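# Press a stapler's arm down fully, then release

## Task

Push the stapler's arm firmly down until it bottoms out, hold it there briefly, then take the hand away so the arm springs back up. The press counts only if the stapler remains upright and in its original spot on the table; a stapler that is tipped over or shifted means failure.

## Robot and tools

Robot: the upper body of a humanoid on a stand past the table's -x edge, facing roughly +x. Only the right arm (seven joints) and its right hand move. The hand has a thumb and two fingers (index, middle). The arm's drives are cheap, with play, and weaker from the elbow out.

Scene frame: z = 0 is the table top and +z is up. +x runs across the table away from the robot, and -y is the robot's right. The table's near edge is at x = 0.18 m. The right shoulder sits about 0.28 m above the pelvis (pelvis 0.01 to 0.14 m above the table), 0.14 m toward -y and 0.06 m toward +x; the hand point reaches at most 0.55 m from it. Printed poses can be a few cm off, worse at long reach.

Hand point: a point fixed to the palm, 0.06 m out from the palm face, centred between the fingers at knuckle level. Its +y leaves the palm face, +z runs along straight fingers, +x crosses the palm from the index toward the middle finger. Flat fingers extend 0.095 m past it along +z. A wrist camera and clamp on the index side can collide with things.

Motion rows (shared by execute_actions and move): each row is 13 numbers in [-1, 1]: dx, dy, dz, rx, ry, rz, then thumb_0, thumb_1, thumb_2, middle_0, middle_1, index_0, index_1. The first six are an offset, not a pose, measured from the Hand target as it stood when the action or move began, along that Hand target's own axes. Scale: 1.0 = 0.6 m for dx/dy/dz and 180 degrees for rx/ry/rz, which together form one rotation vector. The last seven are absolute motor goals, each spanning its hinge between stops: thumb_0 swings the thumb (+1 = +60 deg toward the middle finger side, -1 = -60 deg toward the index side) without closing; for the other six +1 is open and -1 closed (thumb_1 is straight at +0.26). A 0 there is a real command, so repeat your last hand numbers to leave the hand alone. Fingers act as soft springs and stop roughly 0.06 to 0.07 short of their goal.

execute_actions(actions, cameras): actions is a list of actions; each action is a list of up to 15 rows, one row per 1/30 s step, the last row repeating to fill 15 steps. All rows of one action count from the same start pose. Repeating an offset in a new action moves further. An empty list just reports state and images. cameras picks images: omitted/null/["all"] for all, [] for none; names are cam_head and cam_wrist.

move(target, speed, blend, blocking, cameras): drives the hand point in a straight line. target is one 13-number row or a list of up to 15 rows, every row an offset from the same starting Hand target (not chained). speed in m/s, 0.002 to 1.2 (default 0.25), one value or one per target; turns are capped at twice that in rad/s. blend in m rounds corners at intermediate targets (default 0). blocking=false returns after about 0.5 s while the move continues. The path ignores obstacles; faster moves hit harder, and aiming farther beyond a contact presses harder. The result adds a move: line — done (within 3 mm and 2 degrees), off_target, moving, held, fault — plus limits (paced = pose clipped, held = steps withheld). done does not prove contact or its absence.

wait(seconds 0 to 10, cameras): holds the last command, lets a running move continue. stop(cameras): brakes the current move. zoom_image(camera, region=[x0,y0,x1,y1] pixels, at most 504x504): enlarged view of the newest image from cam_head (896x504) or cam_wrist (896x504). finished_scene(scene): give the current scene's number; ends it irreversibly.

Results: end_effector_position (m) and end_effector_quat_wxyz in the scene frame; Hand target = last commanded pose after clipping, the base for the next offsets; joint positions, velocities (may read "within noise"), torques (positive toward larger joint value, include arm weight, offset and noisy); hand_goal, hand_position, hand_torque_nm in command order. Orientation commands are clipped to 32 degrees from the measured one each step. The hand often rests short of the target; send the remaining distance as a fresh offset. An arm blocked by an object keeps pressing until commanded away, so to end the press, command the target back above the hand point.

Approach: locate the stapler in the cameras, bring the hand above the arm's rear end, descend slowly to contact, then command a bit past the bottomed position for a firm but not violent push, briefly hold, and lift clear.

Avoid: fast impacts, pushing that tips or slides the stapler, knocking anything off the table, and long strained holds or stretched poses that heat motors (MOTOR HOT near 90 °C; at 120 °C the arm goes limp for 30 to 60 s or more). Joint ranges (rad): shoulder pitch -2.800 to 2.670, shoulder roll -2.252 to 0.000, shoulder yaw -2.618 to 2.618, elbow -1.047 to 2.094, wrist roll -1.972 to 1.972, wrist pitch -1.614 to 1.614, wrist yaw -1.614 to 1.614.

Each tool is called after "Call:" as a command line: name --argument value for each argument, lists and objects as JSON in quotes; but a table of rows of numbers goes row by row, as --pt "numbers of a row", without its own name.

## Session

Call:
execute_actions --actions '[]'

Scene clock: 0.00 s.
end_effector_position=(+0.2219, -0.4106, +0.2450) hand_goal=(+0.000, +0.263, +1.000, +1.000, +1.000, +1.000, +1.000) hand_position=(+0.000, +0.263, +1.000, +1.000, +1.000, +1.000, +1.000) hand_torque_nm=(+0.00, +0.00, +0.00, +0.00, +0.00, +0.00, +0.00) end_effector_quat_wxyz=(-0.116, -0.242, -0.362, +0.893)
Joint positions: [-0.527 -0.152 -0.493 -0.202 -1.344 1.209 -0.812]
Joint velocities: within noise
Joint torques (N m): no reading
Hand target: +0.2219, -0.4106, +0.2450; -0.116, -0.242, -0.362, +0.893

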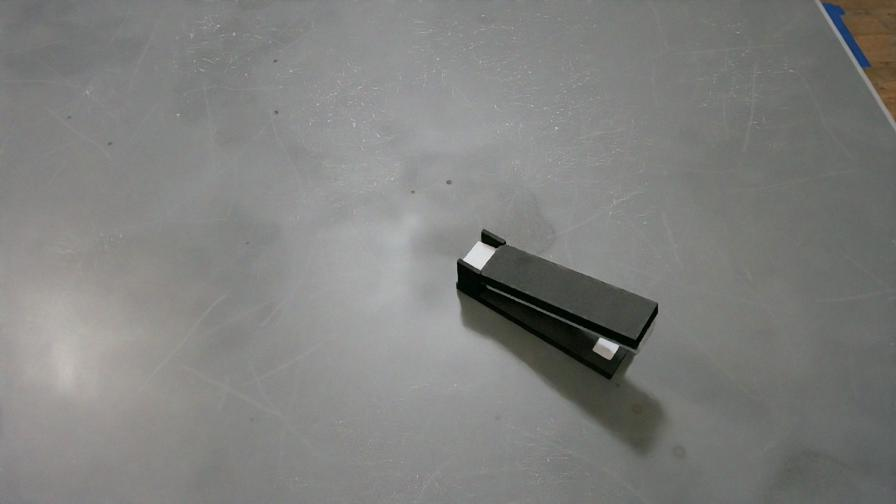

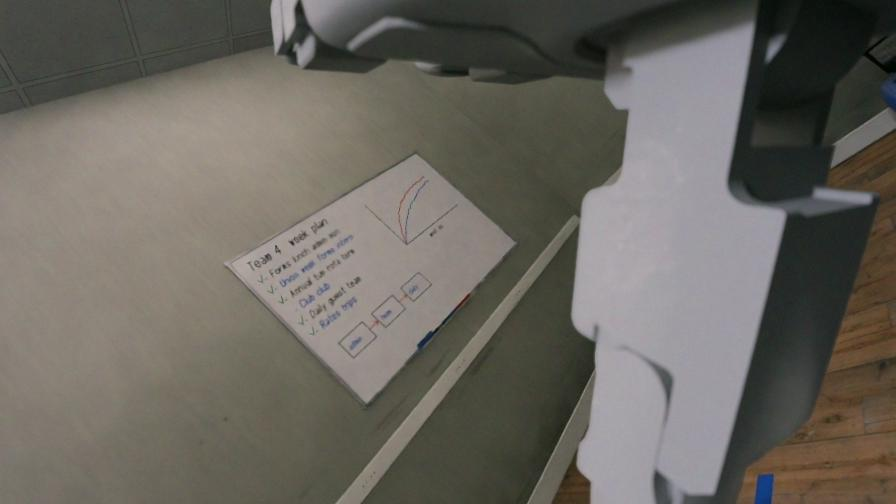

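Call:
move --target '[-0.115,-0.213,-0.23,-0.735,-0.053,0.162,0,0.6,1,-1,-0.2,-1,-0.2]' --speed 0.5

Scene clock: 7.67 s.
end_effector_position=(+0.2617, -0.2802, +0.2607) hand_goal=(+0.000, +0.600, +1.000, -1.000, -0.200, -1.000, -0.200) hand_position=(+0.000, +0.544, +1.000, -0.942, -0.140, -0.942, -0.140) hand_torque_nm=(+0.00, -0.07, +0.00, +0.07, +0.08, +0.07, +0.08) end_effector_quat_wxyz=(+0.438, +0.103, +0.798, -0.401)
Joint positions: [-0.979 -0.032 -0.995 -0.931 -1.938 0.514 1.58]
Joint torques (N m): [-2.81 -3.26 0.91 -0.36 0.35 -0.49 -0.6]
Hand target: +0.2612, -0.2822, +0.2596; +0.434, +0.103, +0.799, -0.403 (not the last commanded pose)
Off the commanded pose: 0.063 m, 49 deg.
led back after a hold: the arm was led back toward your command in small steps, so it may still be short of it.
move: held (a check stopped the path); limits=held
pose unreachable: on one or more control steps of this call, first in action 0 (counted from 0), an arm could not follow its commanded pose, so it was not sent that pose on those steps. It may still have moved: this result reports where it is.
cause: moving toward the commanded pose would bring two parts of the arm too close to each other (its forearm and its thumb, with joints 5 (wrist roll) to 7 (wrist yaw) between them).

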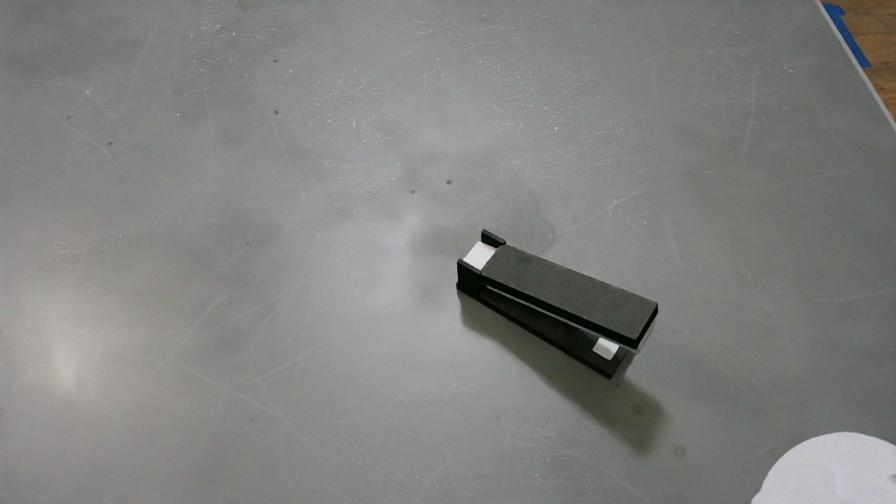

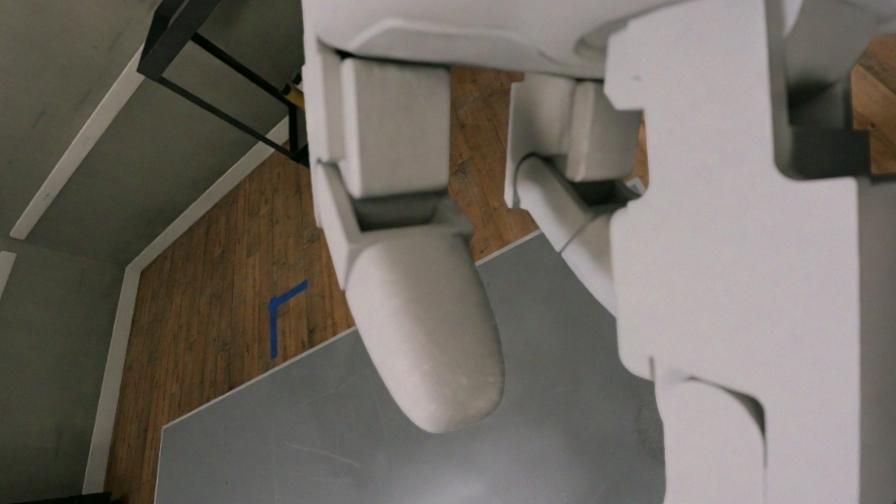

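Call:
move --pt "0.07 -0.12 0.0975 0.465 0.051 -0.132 0 0.26 1 -1 -0.2 -1 -0.2" --pt "-0.052 0.115 0.203 0.100 -0.071 0.021 0 0.26 1 -1 -0.2 -1 -0.2" --speed 0.5

Scene clock: 20.83 s.
end_effector_position=(+0.3859, -0.3200, +0.2029) hand_goal=(+0.000, +0.260, +1.000, -1.000, -0.200, -1.000, -0.200) hand_position=(+0.000, +0.317, +1.000, -0.944, -0.141, -0.944, -0.141) hand_torque_nm=(+0.00, +0.07, +0.00, +0.07, +0.08, +0.07, +0.08) end_effector_quat_wxyz=(+0.504, +0.150, +0.674, -0.519)
Joint positions: [-0.617 -0.127 -0.503 -0.295 -0.834 0.834 -0.091]
Joint torques (N m): [-5.26 -4.72 0.13 -2.64 0.05 -1.58 -0.5]
Hand target: +0.3898, -0.3208, +0.2092; +0.511, +0.151, +0.670, -0.517
Off the commanded pose: 0.007 m, 1 deg.
move: off_target

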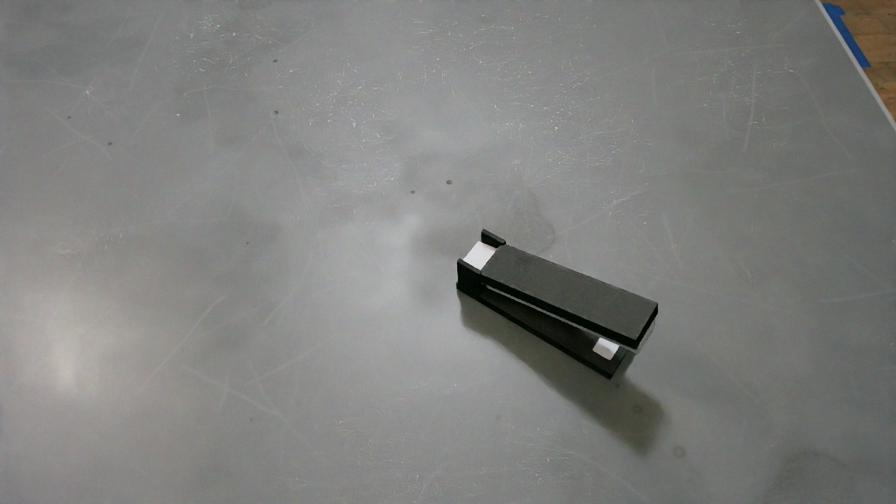

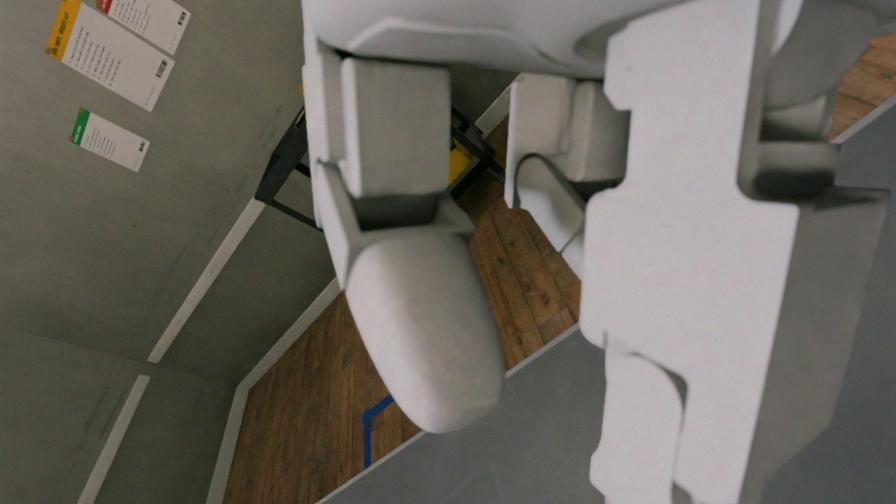

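Call:
move --target '[-0.1025,0.146,-0.402,-0.343,0.0225,0.1165,0,0.26,1,-1,-0.2,-1,-0.2]' --speed 0.4

Scene clock: 25.67 s.
end_effector_position=(+0.3544, -0.0607, +0.2047) hand_goal=(+0.000, +0.260, +1.000, -1.000, -0.200, -1.000, -0.200) hand_position=(+0.000, +0.314, +1.000, -0.944, -0.141, -0.944, -0.141) hand_torque_nm=(+0.00, +0.07, +0.00, +0.07, +0.08, +0.07, +0.08) end_effector_quat_wxyz=(+0.581, -0.001, +0.814, -0.004)
Joint positions: [-0.493 0.025 -0.08 -0.73 -0.099 1.283 0.031]
Joint torques (N m): [-2.51 -0.45 0.05 -2.24 0.44 -1.73 -0.04]
Hand target: +0.3529, -0.0597, +0.1997; +0.574, +0.000, +0.819, -0.001
Off the commanded pose: 0.005 m, 1 deg.
joint sent to its limit — joint 2 (shoulder roll), upper limit. The joint targets still meet the commanded pose.
move: off_target

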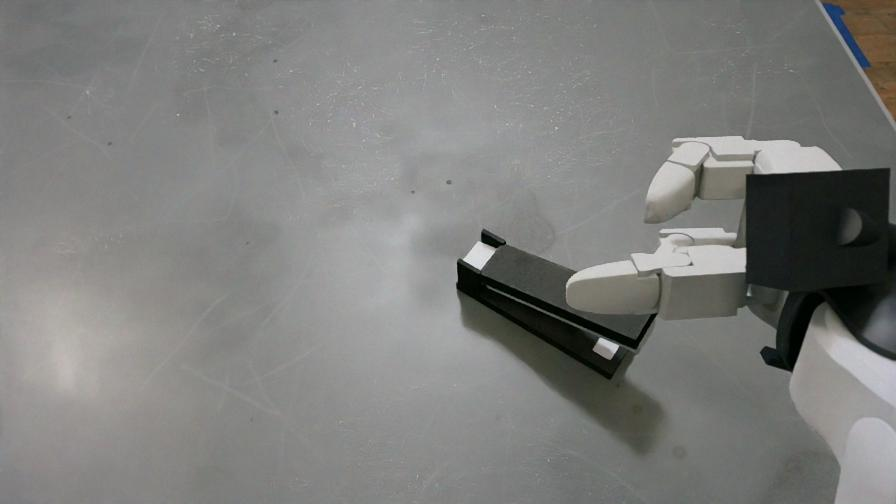

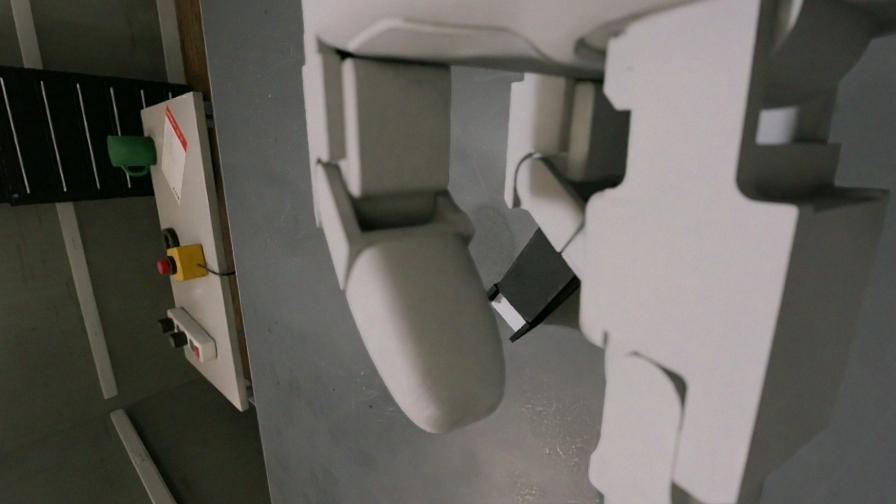

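Call:
move --target '[0.098,0.055,0.034,0,0,0,0,0.26,1,-1,-0.2,-1,-0.2]' --speed 0.2

Call:
zoom_image --camera "cam_head" --region '[446, 150, 846, 430]'

Scene clock: 30.07 s.
end_effector_position=(+0.3537, -0.0277, +0.1414) hand_goal=(+0.000, +0.260, +1.000, -1.000, -0.200, -1.000, -0.200) hand_position=(+0.000, +0.314, +1.000, -0.944, -0.141, -0.944, -0.141) hand_torque_nm=(+0.00, +0.07, +0.00, +0.07, +0.08, +0.07, +0.08) end_effector_quat_wxyz=(+0.580, -0.003, +0.815, -0.003)
Joint positions: [-0.292 0.025 0.12 -0.419 0.041 0.784 -0.215]
Joint torques (N m): [-2.39 0.26 0.25 -3.02 0.32 -1.79 -0.07]
Hand target: +0.3521, -0.0268, +0.1374; +0.574, +0.000, +0.819, -0.001
Off the commanded pose: 0.004 m, 1 deg.
joint sent to its limit — joint 2 (shoulder roll), upper limit. The joint targets still meet the commanded pose.
move: off_target

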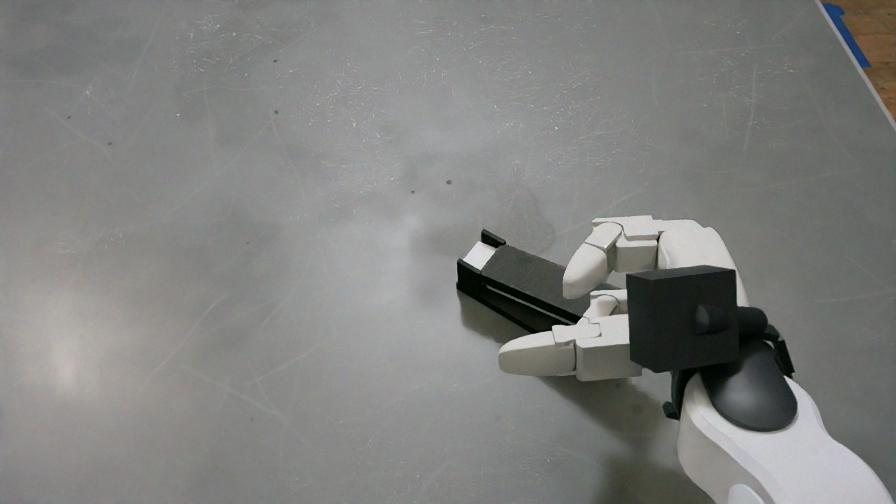

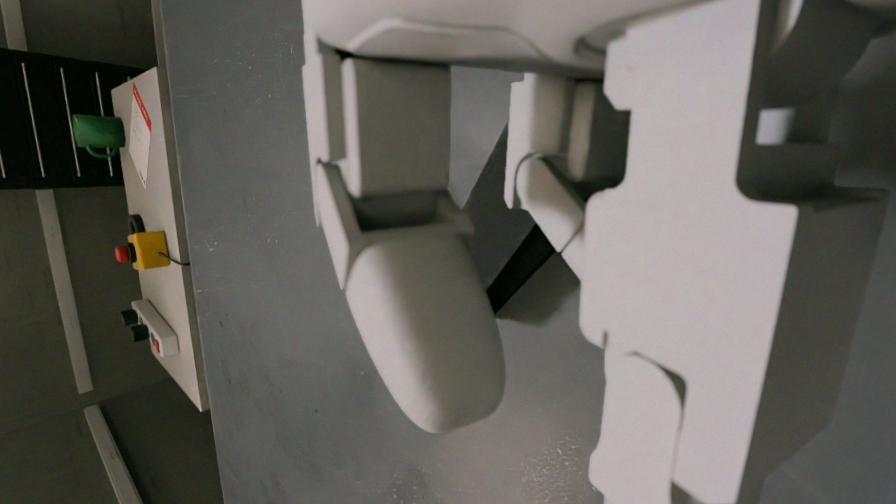

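Scaled by 1.260 from the camera's 896x504 image, which has a finer 1280x720 frame.

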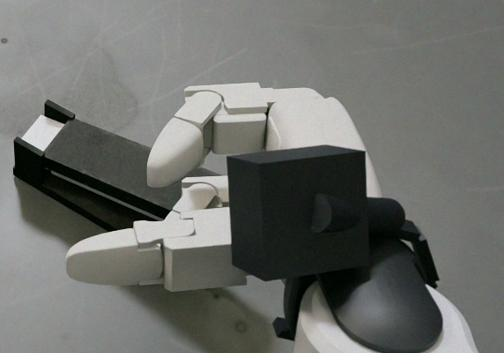

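Call:
move --target '[0.02,0,0.0427,0,0,0,0,0.26,1,-1,-0.2,-1,-0.2]' --speed 0.1

Call:
zoom_image --camera "cam_head" --region '[446, 150, 846, 430]'

Scene clock: 33.93 s.
end_effector_position=(+0.3727, -0.0267, +0.1238) hand_goal=(+0.000, +0.260, +1.000, -1.000, -0.200, -1.000, -0.200) hand_position=(+0.000, +0.314, +1.000, -0.945, -0.141, -0.944, -0.141) hand_torque_nm=(+0.00, +0.07, +0.00, +0.07, +0.08, +0.07, +0.08) end_effector_quat_wxyz=(+0.585, -0.001, +0.811, -0.002)
Joint positions: [-0.353 0.025 0.094 -0.198 0.041 0.608 -0.199]
Joint torques (N m): [-3.52 0 -0.19 -2.1 0.33 -1.21 0.11]
Hand target: +0.3721, -0.0268, +0.1174; +0.574, +0.000, +0.819, -0.001
Off the commanded pose: 0.006 m, 1 deg.
move: off_target

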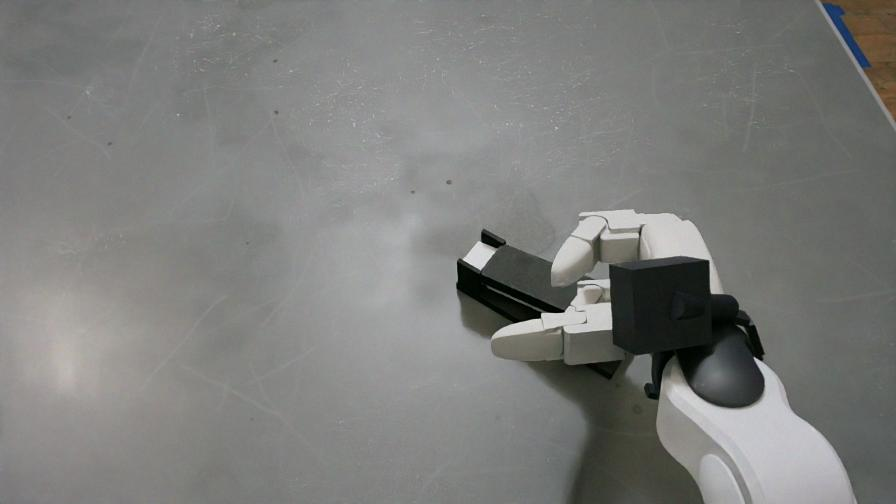

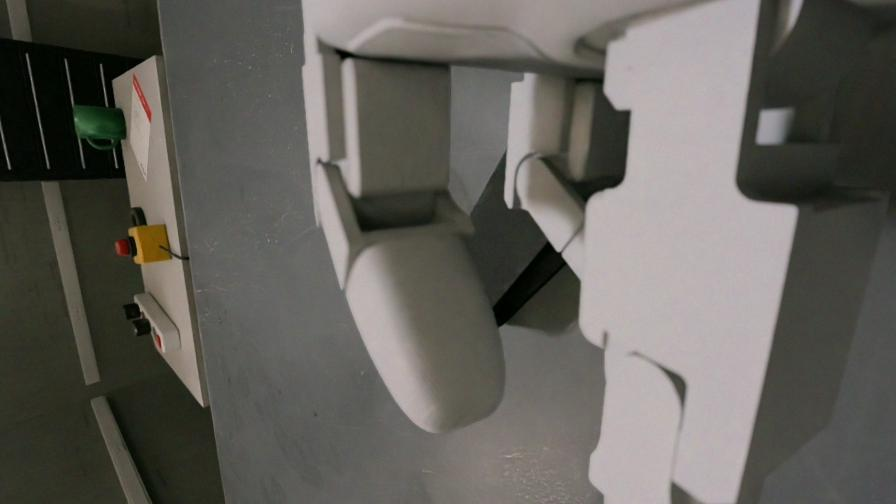

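Scaled by 1.260 from the camera's 896x504 image, which has a finer 1280x720 frame.

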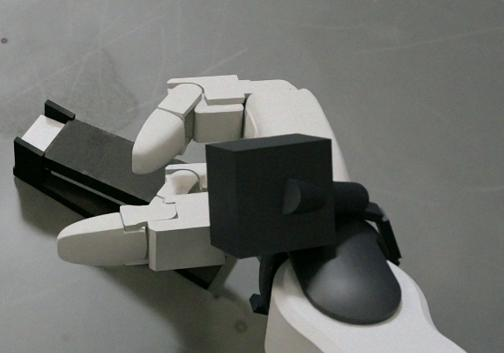

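Call:
move --target '[0.0235,0,0.0085,0,0,0,0,0.26,1,-1,-0.2,-1,-0.2]' --speed 0.1

Call:
zoom_image --camera "cam_wrist" --region '[400, 50, 700, 350]'

Scene clock: 36.33 s.
end_effector_position=(+0.3765, -0.0261, +0.1187) hand_goal=(+0.000, +0.260, +1.000, -1.000, -0.200, -1.000, -0.200) hand_position=(+0.000, +0.314, +1.000, -0.945, -0.141, -0.944, -0.141) hand_torque_nm=(+0.00, +0.07, +0.00, +0.07, +0.08, +0.07, +0.08) end_effector_quat_wxyz=(+0.598, +0.002, +0.801, +0.001)
Joint positions: [-0.353 0.025 0.093 -0.115 0.041 0.491 -0.194]
Joint torques (N m): [-2.58 -0.17 0.03 -1.15 0.26 -0.6 0.13]
Hand target: +0.3721, -0.0268, +0.1024; +0.574, +0.000, +0.819, -0.001
Off the commanded pose: 0.017 m, 3 deg.
move: off_target

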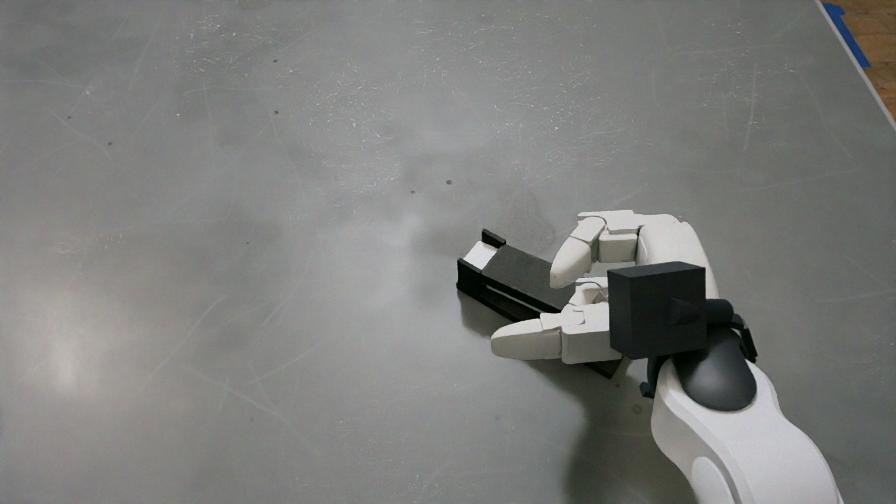

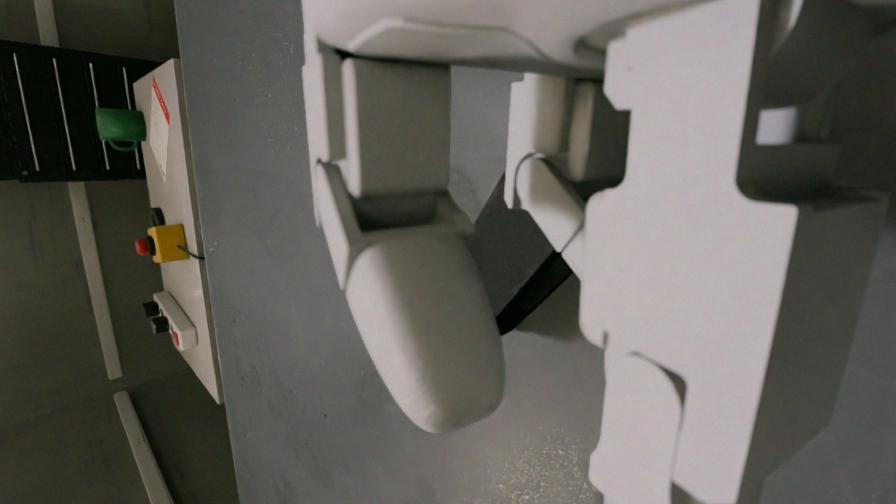

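Scaled by 1.680 from the camera's 896x504 image, which has a finer 1280x720 frame.

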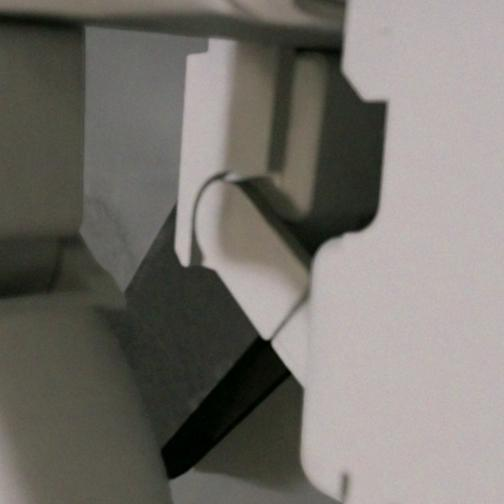

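Call:
move --target '[0.047,0,0.017,0,0,0,0,0.26,1,-1,-0.2,-1,-0.2]' --speed 0.1

Call:
zoom_image --camera "cam_head" --region '[446, 150, 846, 430]'

Scene clock: 38.90 s.
end_effector_position=(+0.3841, -0.0240, +0.1081) hand_goal=(+0.000, +0.260, +1.000, -1.000, -0.200, -1.000, -0.200) hand_position=(+0.000, +0.314, +1.000, -0.950, -0.141, -0.944, -0.141) hand_torque_nm=(+0.00, +0.07, +0.00, +0.06, +0.08, +0.07, +0.08) end_effector_quat_wxyz=(+0.624, +0.003, +0.781, +0.006)
Joint positions: [-0.375 0.023 0.093 0.07 0.041 0.261 -0.187]
Joint torques (N m): [-0.67 -0.32 0.23 0.74 0.27 0.37 0.17]
Hand target: +0.3721, -0.0269, +0.0724; +0.574, +0.000, +0.819, -0.001
Off the commanded pose: 0.038 m, 7 deg.
move: off_target

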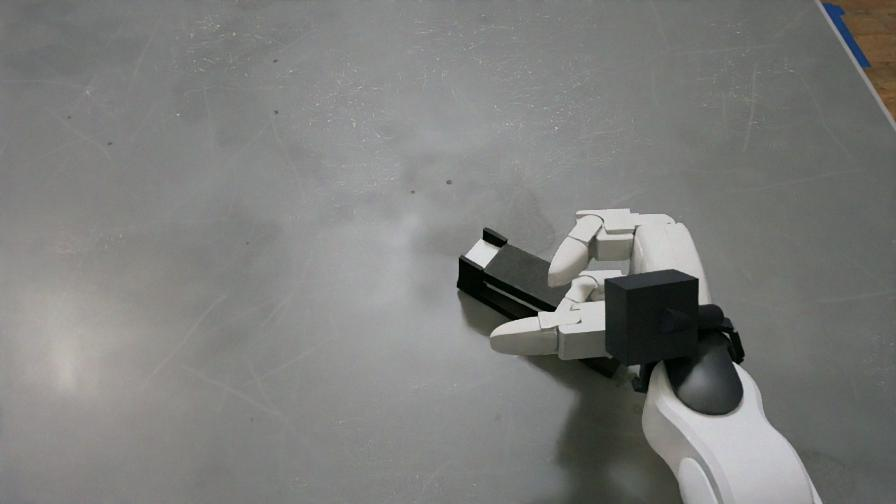

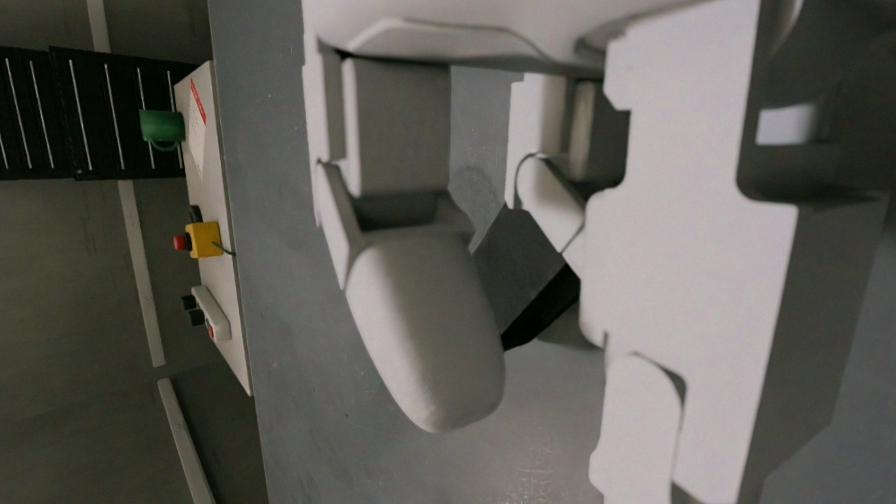

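Scaled by 1.260 from the camera's 896x504 image, which has a finer 1280x720 frame.

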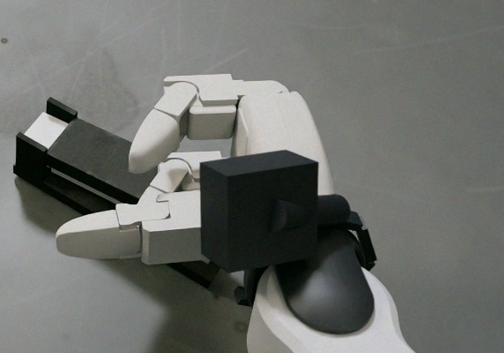

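Call:
move --pt "-0.0845 0 -0.036 0 0 0 0 0.26 1 -1 -0.2 -1 -0.2" --pt "-0.079 0 -0.05 0 0.056 0 0 0.26 1 -1 -0.2 -1 -0.2" --speed 0.1

Call:
zoom_image --camera "cam_head" --region '[446, 150, 846, 430]'

Scene clock: 46.43 s.
end_effector_position=(+0.3596, -0.0275, +0.1253) hand_goal=(+0.000, +0.260, +1.000, -1.000, -0.200, -1.000, -0.200) hand_position=(+0.000, +0.312, +1.000, -0.950, -0.141, -0.944, -0.141) hand_torque_nm=(+0.00, +0.07, +0.00, +0.06, +0.08, +0.07, +0.08) end_effector_quat_wxyz=(+0.501, -0.002, +0.865, -0.002)
Joint positions: [-0.41 0.026 0.063 -0.37 0.117 1.03 -0.254]
Joint torques (N m): [-4.06 0.04 -0.16 -4.38 0.37 -0.77 -0.13]
Hand target: +0.3600, -0.0268, +0.1272; +0.500, +0.000, +0.866, -0.001
Off the commanded pose: 0.002 m, 0 deg.
joint sent to its limit — joint 2 (shoulder roll), upper limit. The joint targets still meet the commanded pose.
move: done

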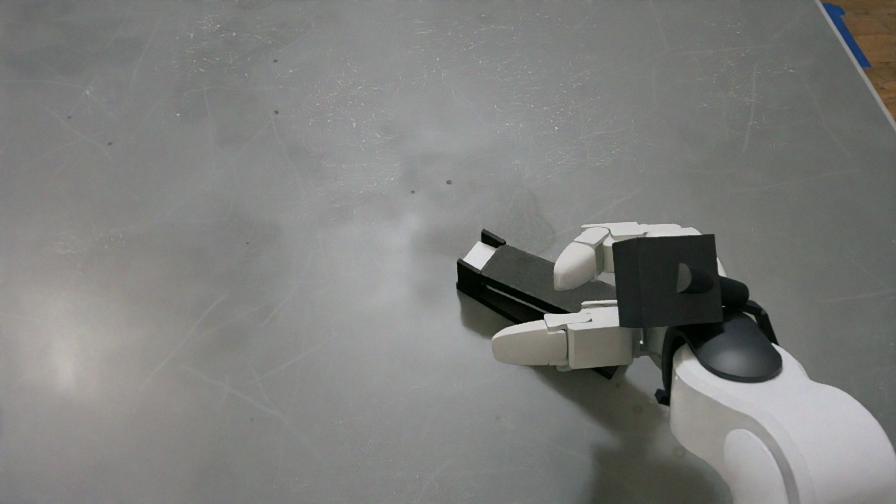

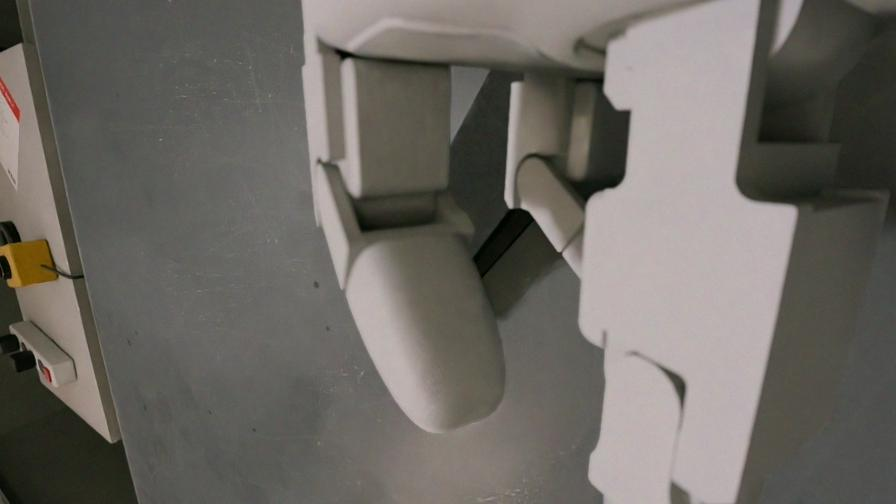

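Scaled by 1.260 from the camera's 896x504 image, which has a finer 1280x720 frame.

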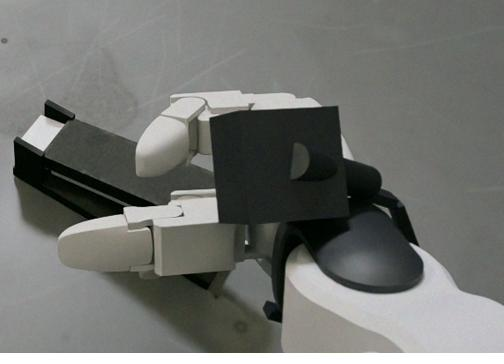

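Call:
move --target '[0.0635,0,0.023,0,0,0,0,0.26,1,-1,-0.2,-1,-0.2]' --speed 0.1

Call:
zoom_image --camera "cam_head" --region '[446, 150, 846, 430]'

Scene clock: 51.43 s.
end_effector_position=(+0.3633, -0.0229, +0.1146) hand_goal=(+0.000, +0.260, +1.000, -1.000, -0.200, -1.000, -0.200) hand_position=(+0.000, +0.312, +1.000, -0.972, -0.141, -0.944, -0.141) hand_torque_nm=(+0.00, +0.07, +0.00, +0.03, +0.08, +0.07, +0.08) end_effector_quat_wxyz=(+0.541, +0.002, +0.841, +0.009)
Joint positions: [-0.349 0.019 0.103 -0.24 0.107 0.746 -0.233]
Joint torques (N m): [-0.72 -0.46 0.21 -0.31 0.14 -0.16 0.02]
Hand target: +0.3530, -0.0269, +0.0873; +0.500, +0.000, +0.866, -0.001
Off the commanded pose: 0.030 m, 6 deg.
move: off_target

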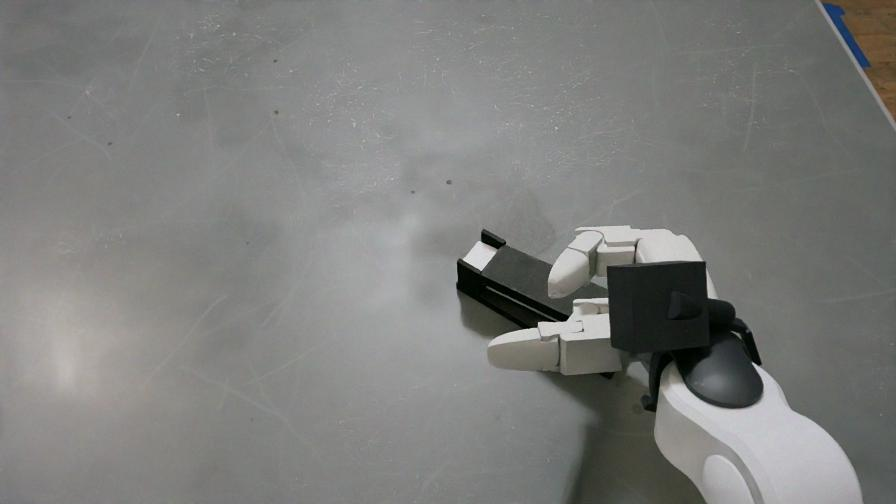

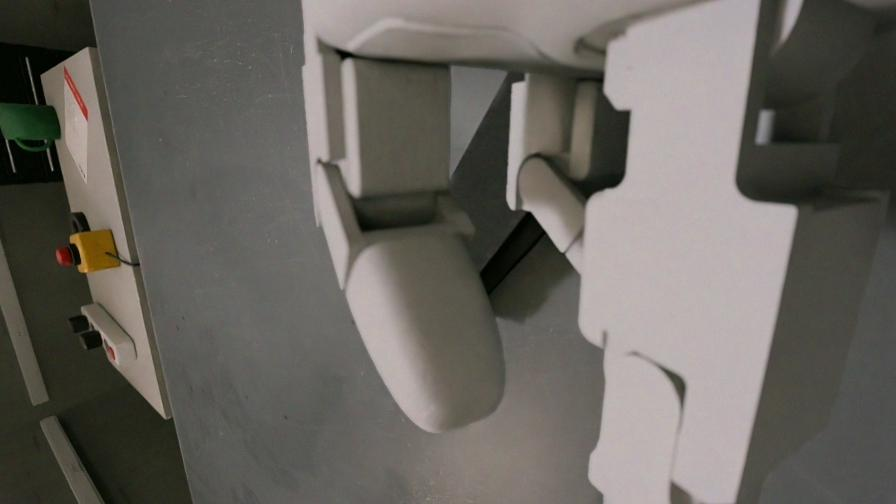

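Scaled by 1.260 from the camera's 896x504 image, which has a finer 1280x720 frame.

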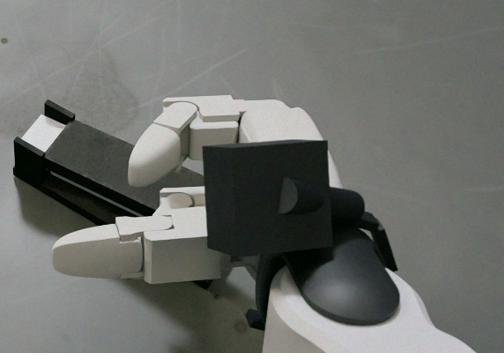

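Call:
move --target '[0.05,0,0.0135,0,0,0,0,0.26,1,-1,-0.2,-1,-0.2]' --speed 0.1

Call:
zoom_image --camera "cam_head" --region '[446, 150, 846, 430]'

Scene clock: 54.60 s.
end_effector_position=(+0.3623, -0.0219, +0.1024) hand_goal=(+0.000, +0.260, +1.000, -1.000, -0.200, -1.000, -0.200) hand_position=(+0.000, +0.312, +1.000, -0.997, -0.141, -0.944, -0.141) hand_torque_nm=(+0.00, +0.07, +0.00, +0.00, +0.08, +0.07, +0.08) end_effector_quat_wxyz=(+0.567, +0.005, +0.824, +0.013)
Joint positions: [-0.304 0.009 0.131 -0.127 0.1 0.525 -0.224]
Joint torques (N m): [0.73 -0.46 0.3 2.18 0.21 0.85 0.02]
Hand target: +0.3450, -0.0269, +0.0573; +0.500, +0.000, +0.866, -0.001
Off the commanded pose: 0.049 m, 9 deg.
move: off_target

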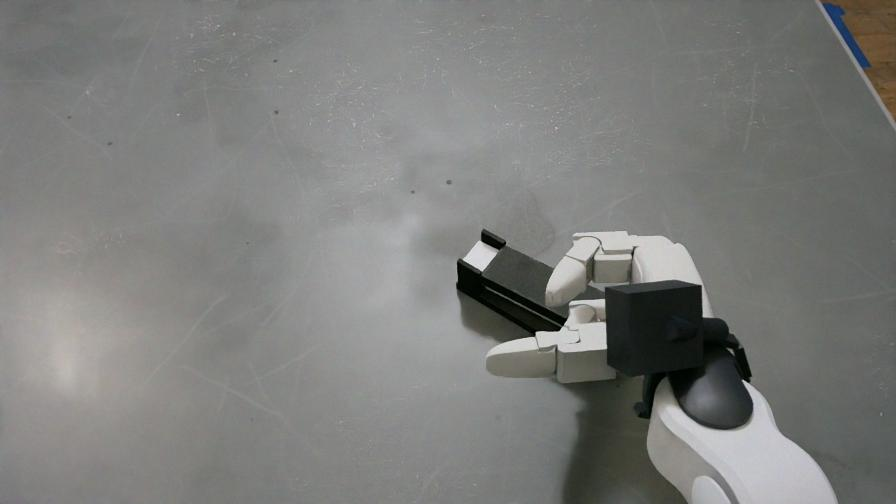

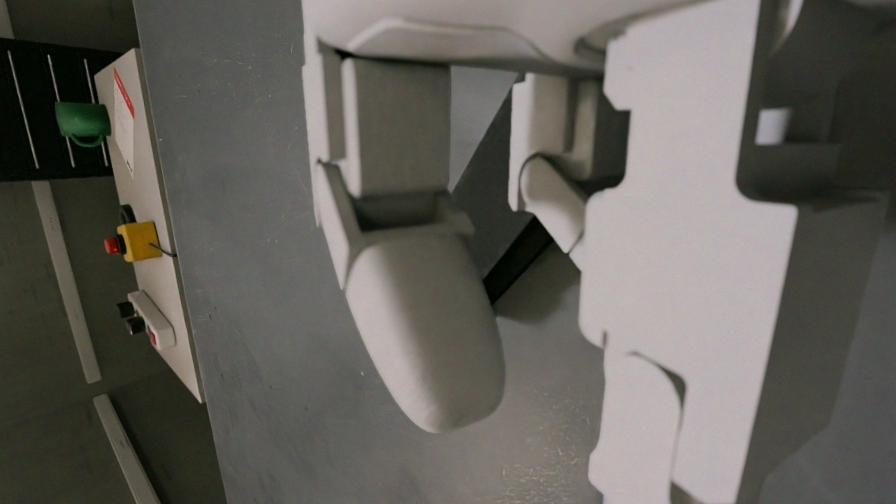

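Scaled by 1.260 from the camera's 896x504 image, which has a finer 1280x720 frame.

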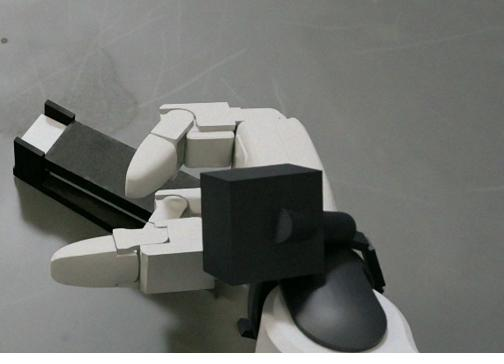

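Call:
move --target '[0.05,0,0.0125,0,0,0,0,0.26,1,-1,-0.2,-1,-0.2]' --speed 0.1

Call:
zoom_image --camera "cam_head" --region '[446, 150, 846, 430]'

Scene clock: 56.40 s.
end_effector_position=(+0.3619, -0.0213, +0.0949) hand_goal=(+0.000, +0.260, +1.000, -1.000, -0.200, -1.000, -0.200) hand_position=(+0.000, +0.312, +1.000, -0.997, -0.141, -0.944, -0.141) hand_torque_nm=(+0.00, +0.07, +0.00, +0.00, +0.08, +0.07, +0.08) end_effector_quat_wxyz=(+0.597, +0.007, +0.802, +0.018)
Joint positions: [-0.281 -0.002 0.154 -0.007 0.1 0.304 -0.217]
Joint torques (N m): [2.59 -0.45 0.57 5.04 0.28 2.08 -0.03]
Hand target: +0.3365, -0.0270, +0.0275; +0.500, +0.000, +0.866, -0.001
Off the commanded pose: 0.072 m, 14 deg.
move: off_target

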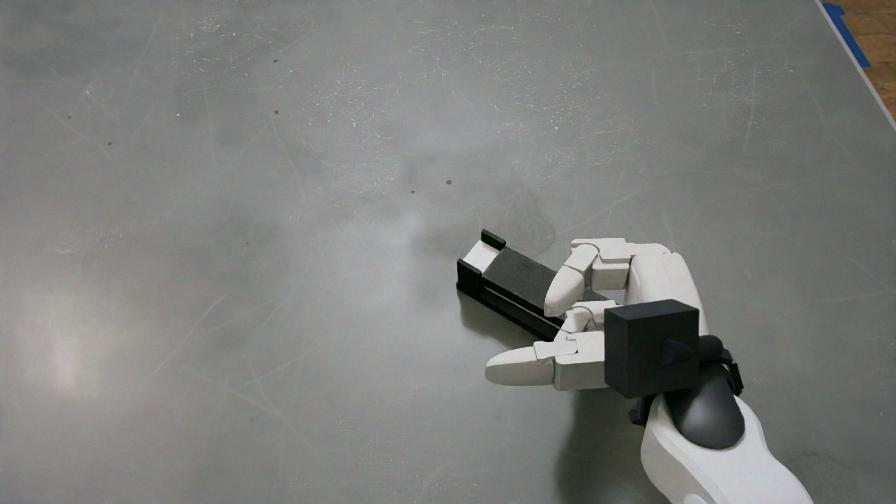

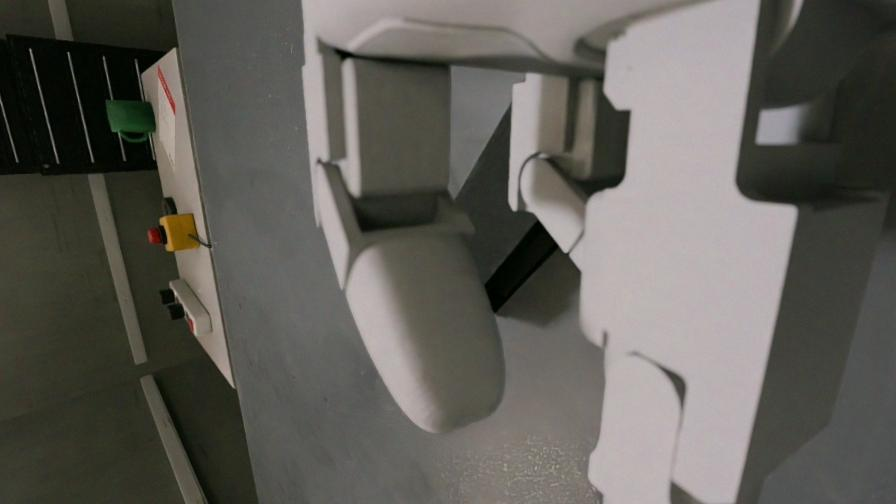

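Scaled by 1.260 from the camera's 896x504 image, which has a finer 1280x720 frame.

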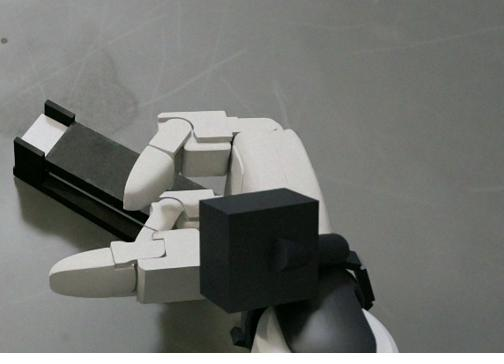

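Call:
move --target '[0.045,0,0.013,0,0,0,0,0.26,1,-1,-0.2,-1,-0.2]' --speed 0.1

Call:
zoom_image --camera "cam_head" --region '[446, 150, 846, 430]'

Scene clock: 58.83 s.
end_effector_position=(+0.3597, -0.0223, +0.0886) hand_goal=(+0.000, +0.260, +1.000, -1.000, -0.200, -1.000, -0.200) hand_position=(+0.000, +0.312, +1.000, -0.997, -0.141, -0.944, -0.141) hand_torque_nm=(+0.00, +0.07, +0.00, +0.00, +0.08, +0.07, +0.08) end_effector_quat_wxyz=(+0.626, +0.013, +0.780, +0.023)
Joint positions: [-0.264 -0.007 0.167 0.113 0.1 0.094 -0.21]
Joint torques (N m): [3.49 -0.59 0.82 8.32 0.34 3.58 0.09]
Hand target: +0.3298, -0.0270, +0.0002; +0.500, +0.000, +0.866, -0.001
Off the commanded pose: 0.093 m, 18 deg.
move: off_target

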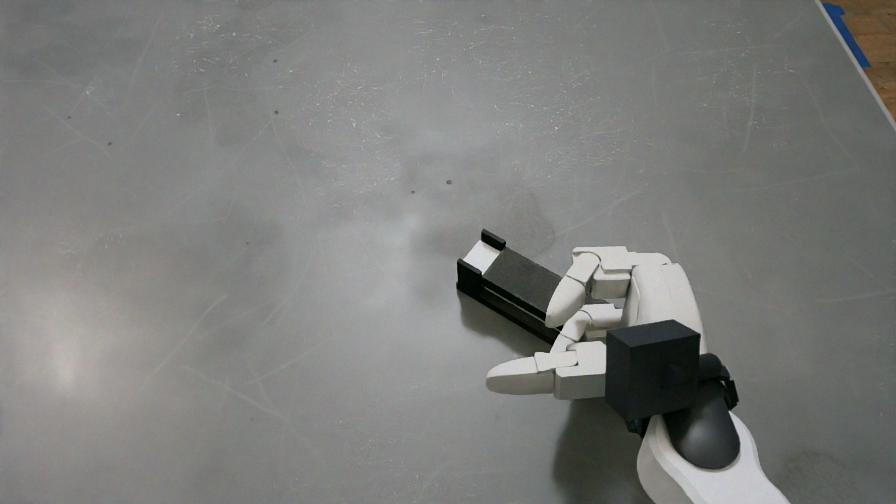

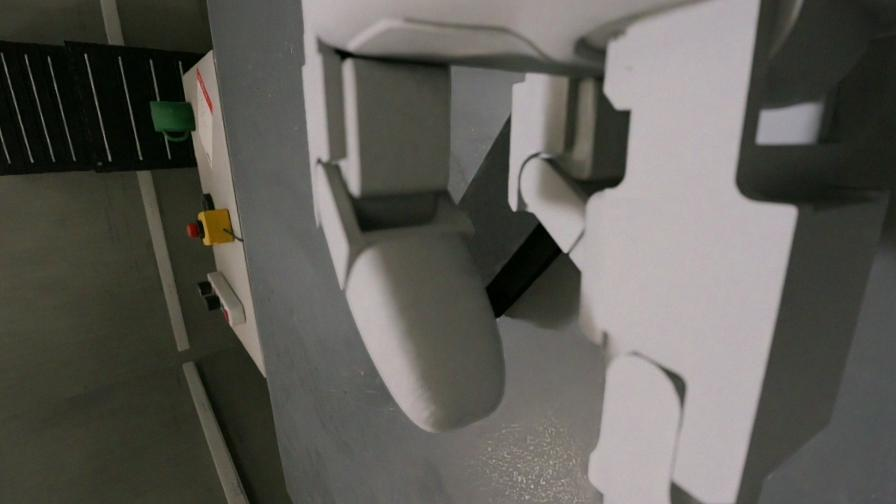

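Scaled by 1.260 from the camera's 896x504 image, which has a finer 1280x720 frame.

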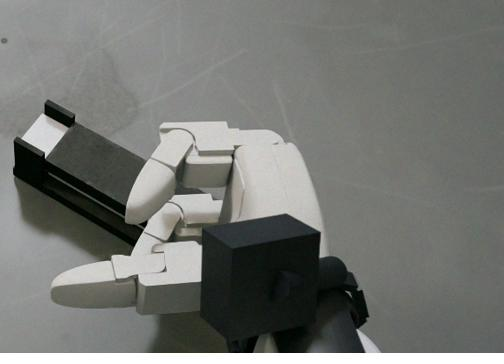

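Call:
zoom_image --camera "cam_wrist" --region '[440, 80, 640, 340]'

Call:
zoom_image --camera "cam_head" --region '[440, 210, 640, 370]'

Scaled by 1.938 from the camera's 896x504 image, which has a finer 1280x720 frame.

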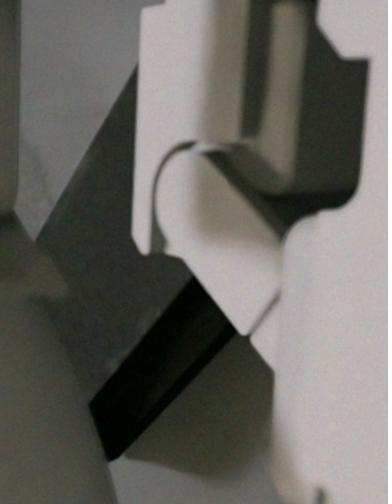

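Scaled by 2.520 from the camera's 896x504 image, which has a finer 1280x720 frame.

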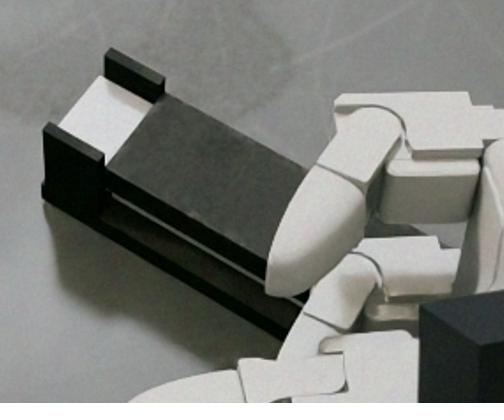

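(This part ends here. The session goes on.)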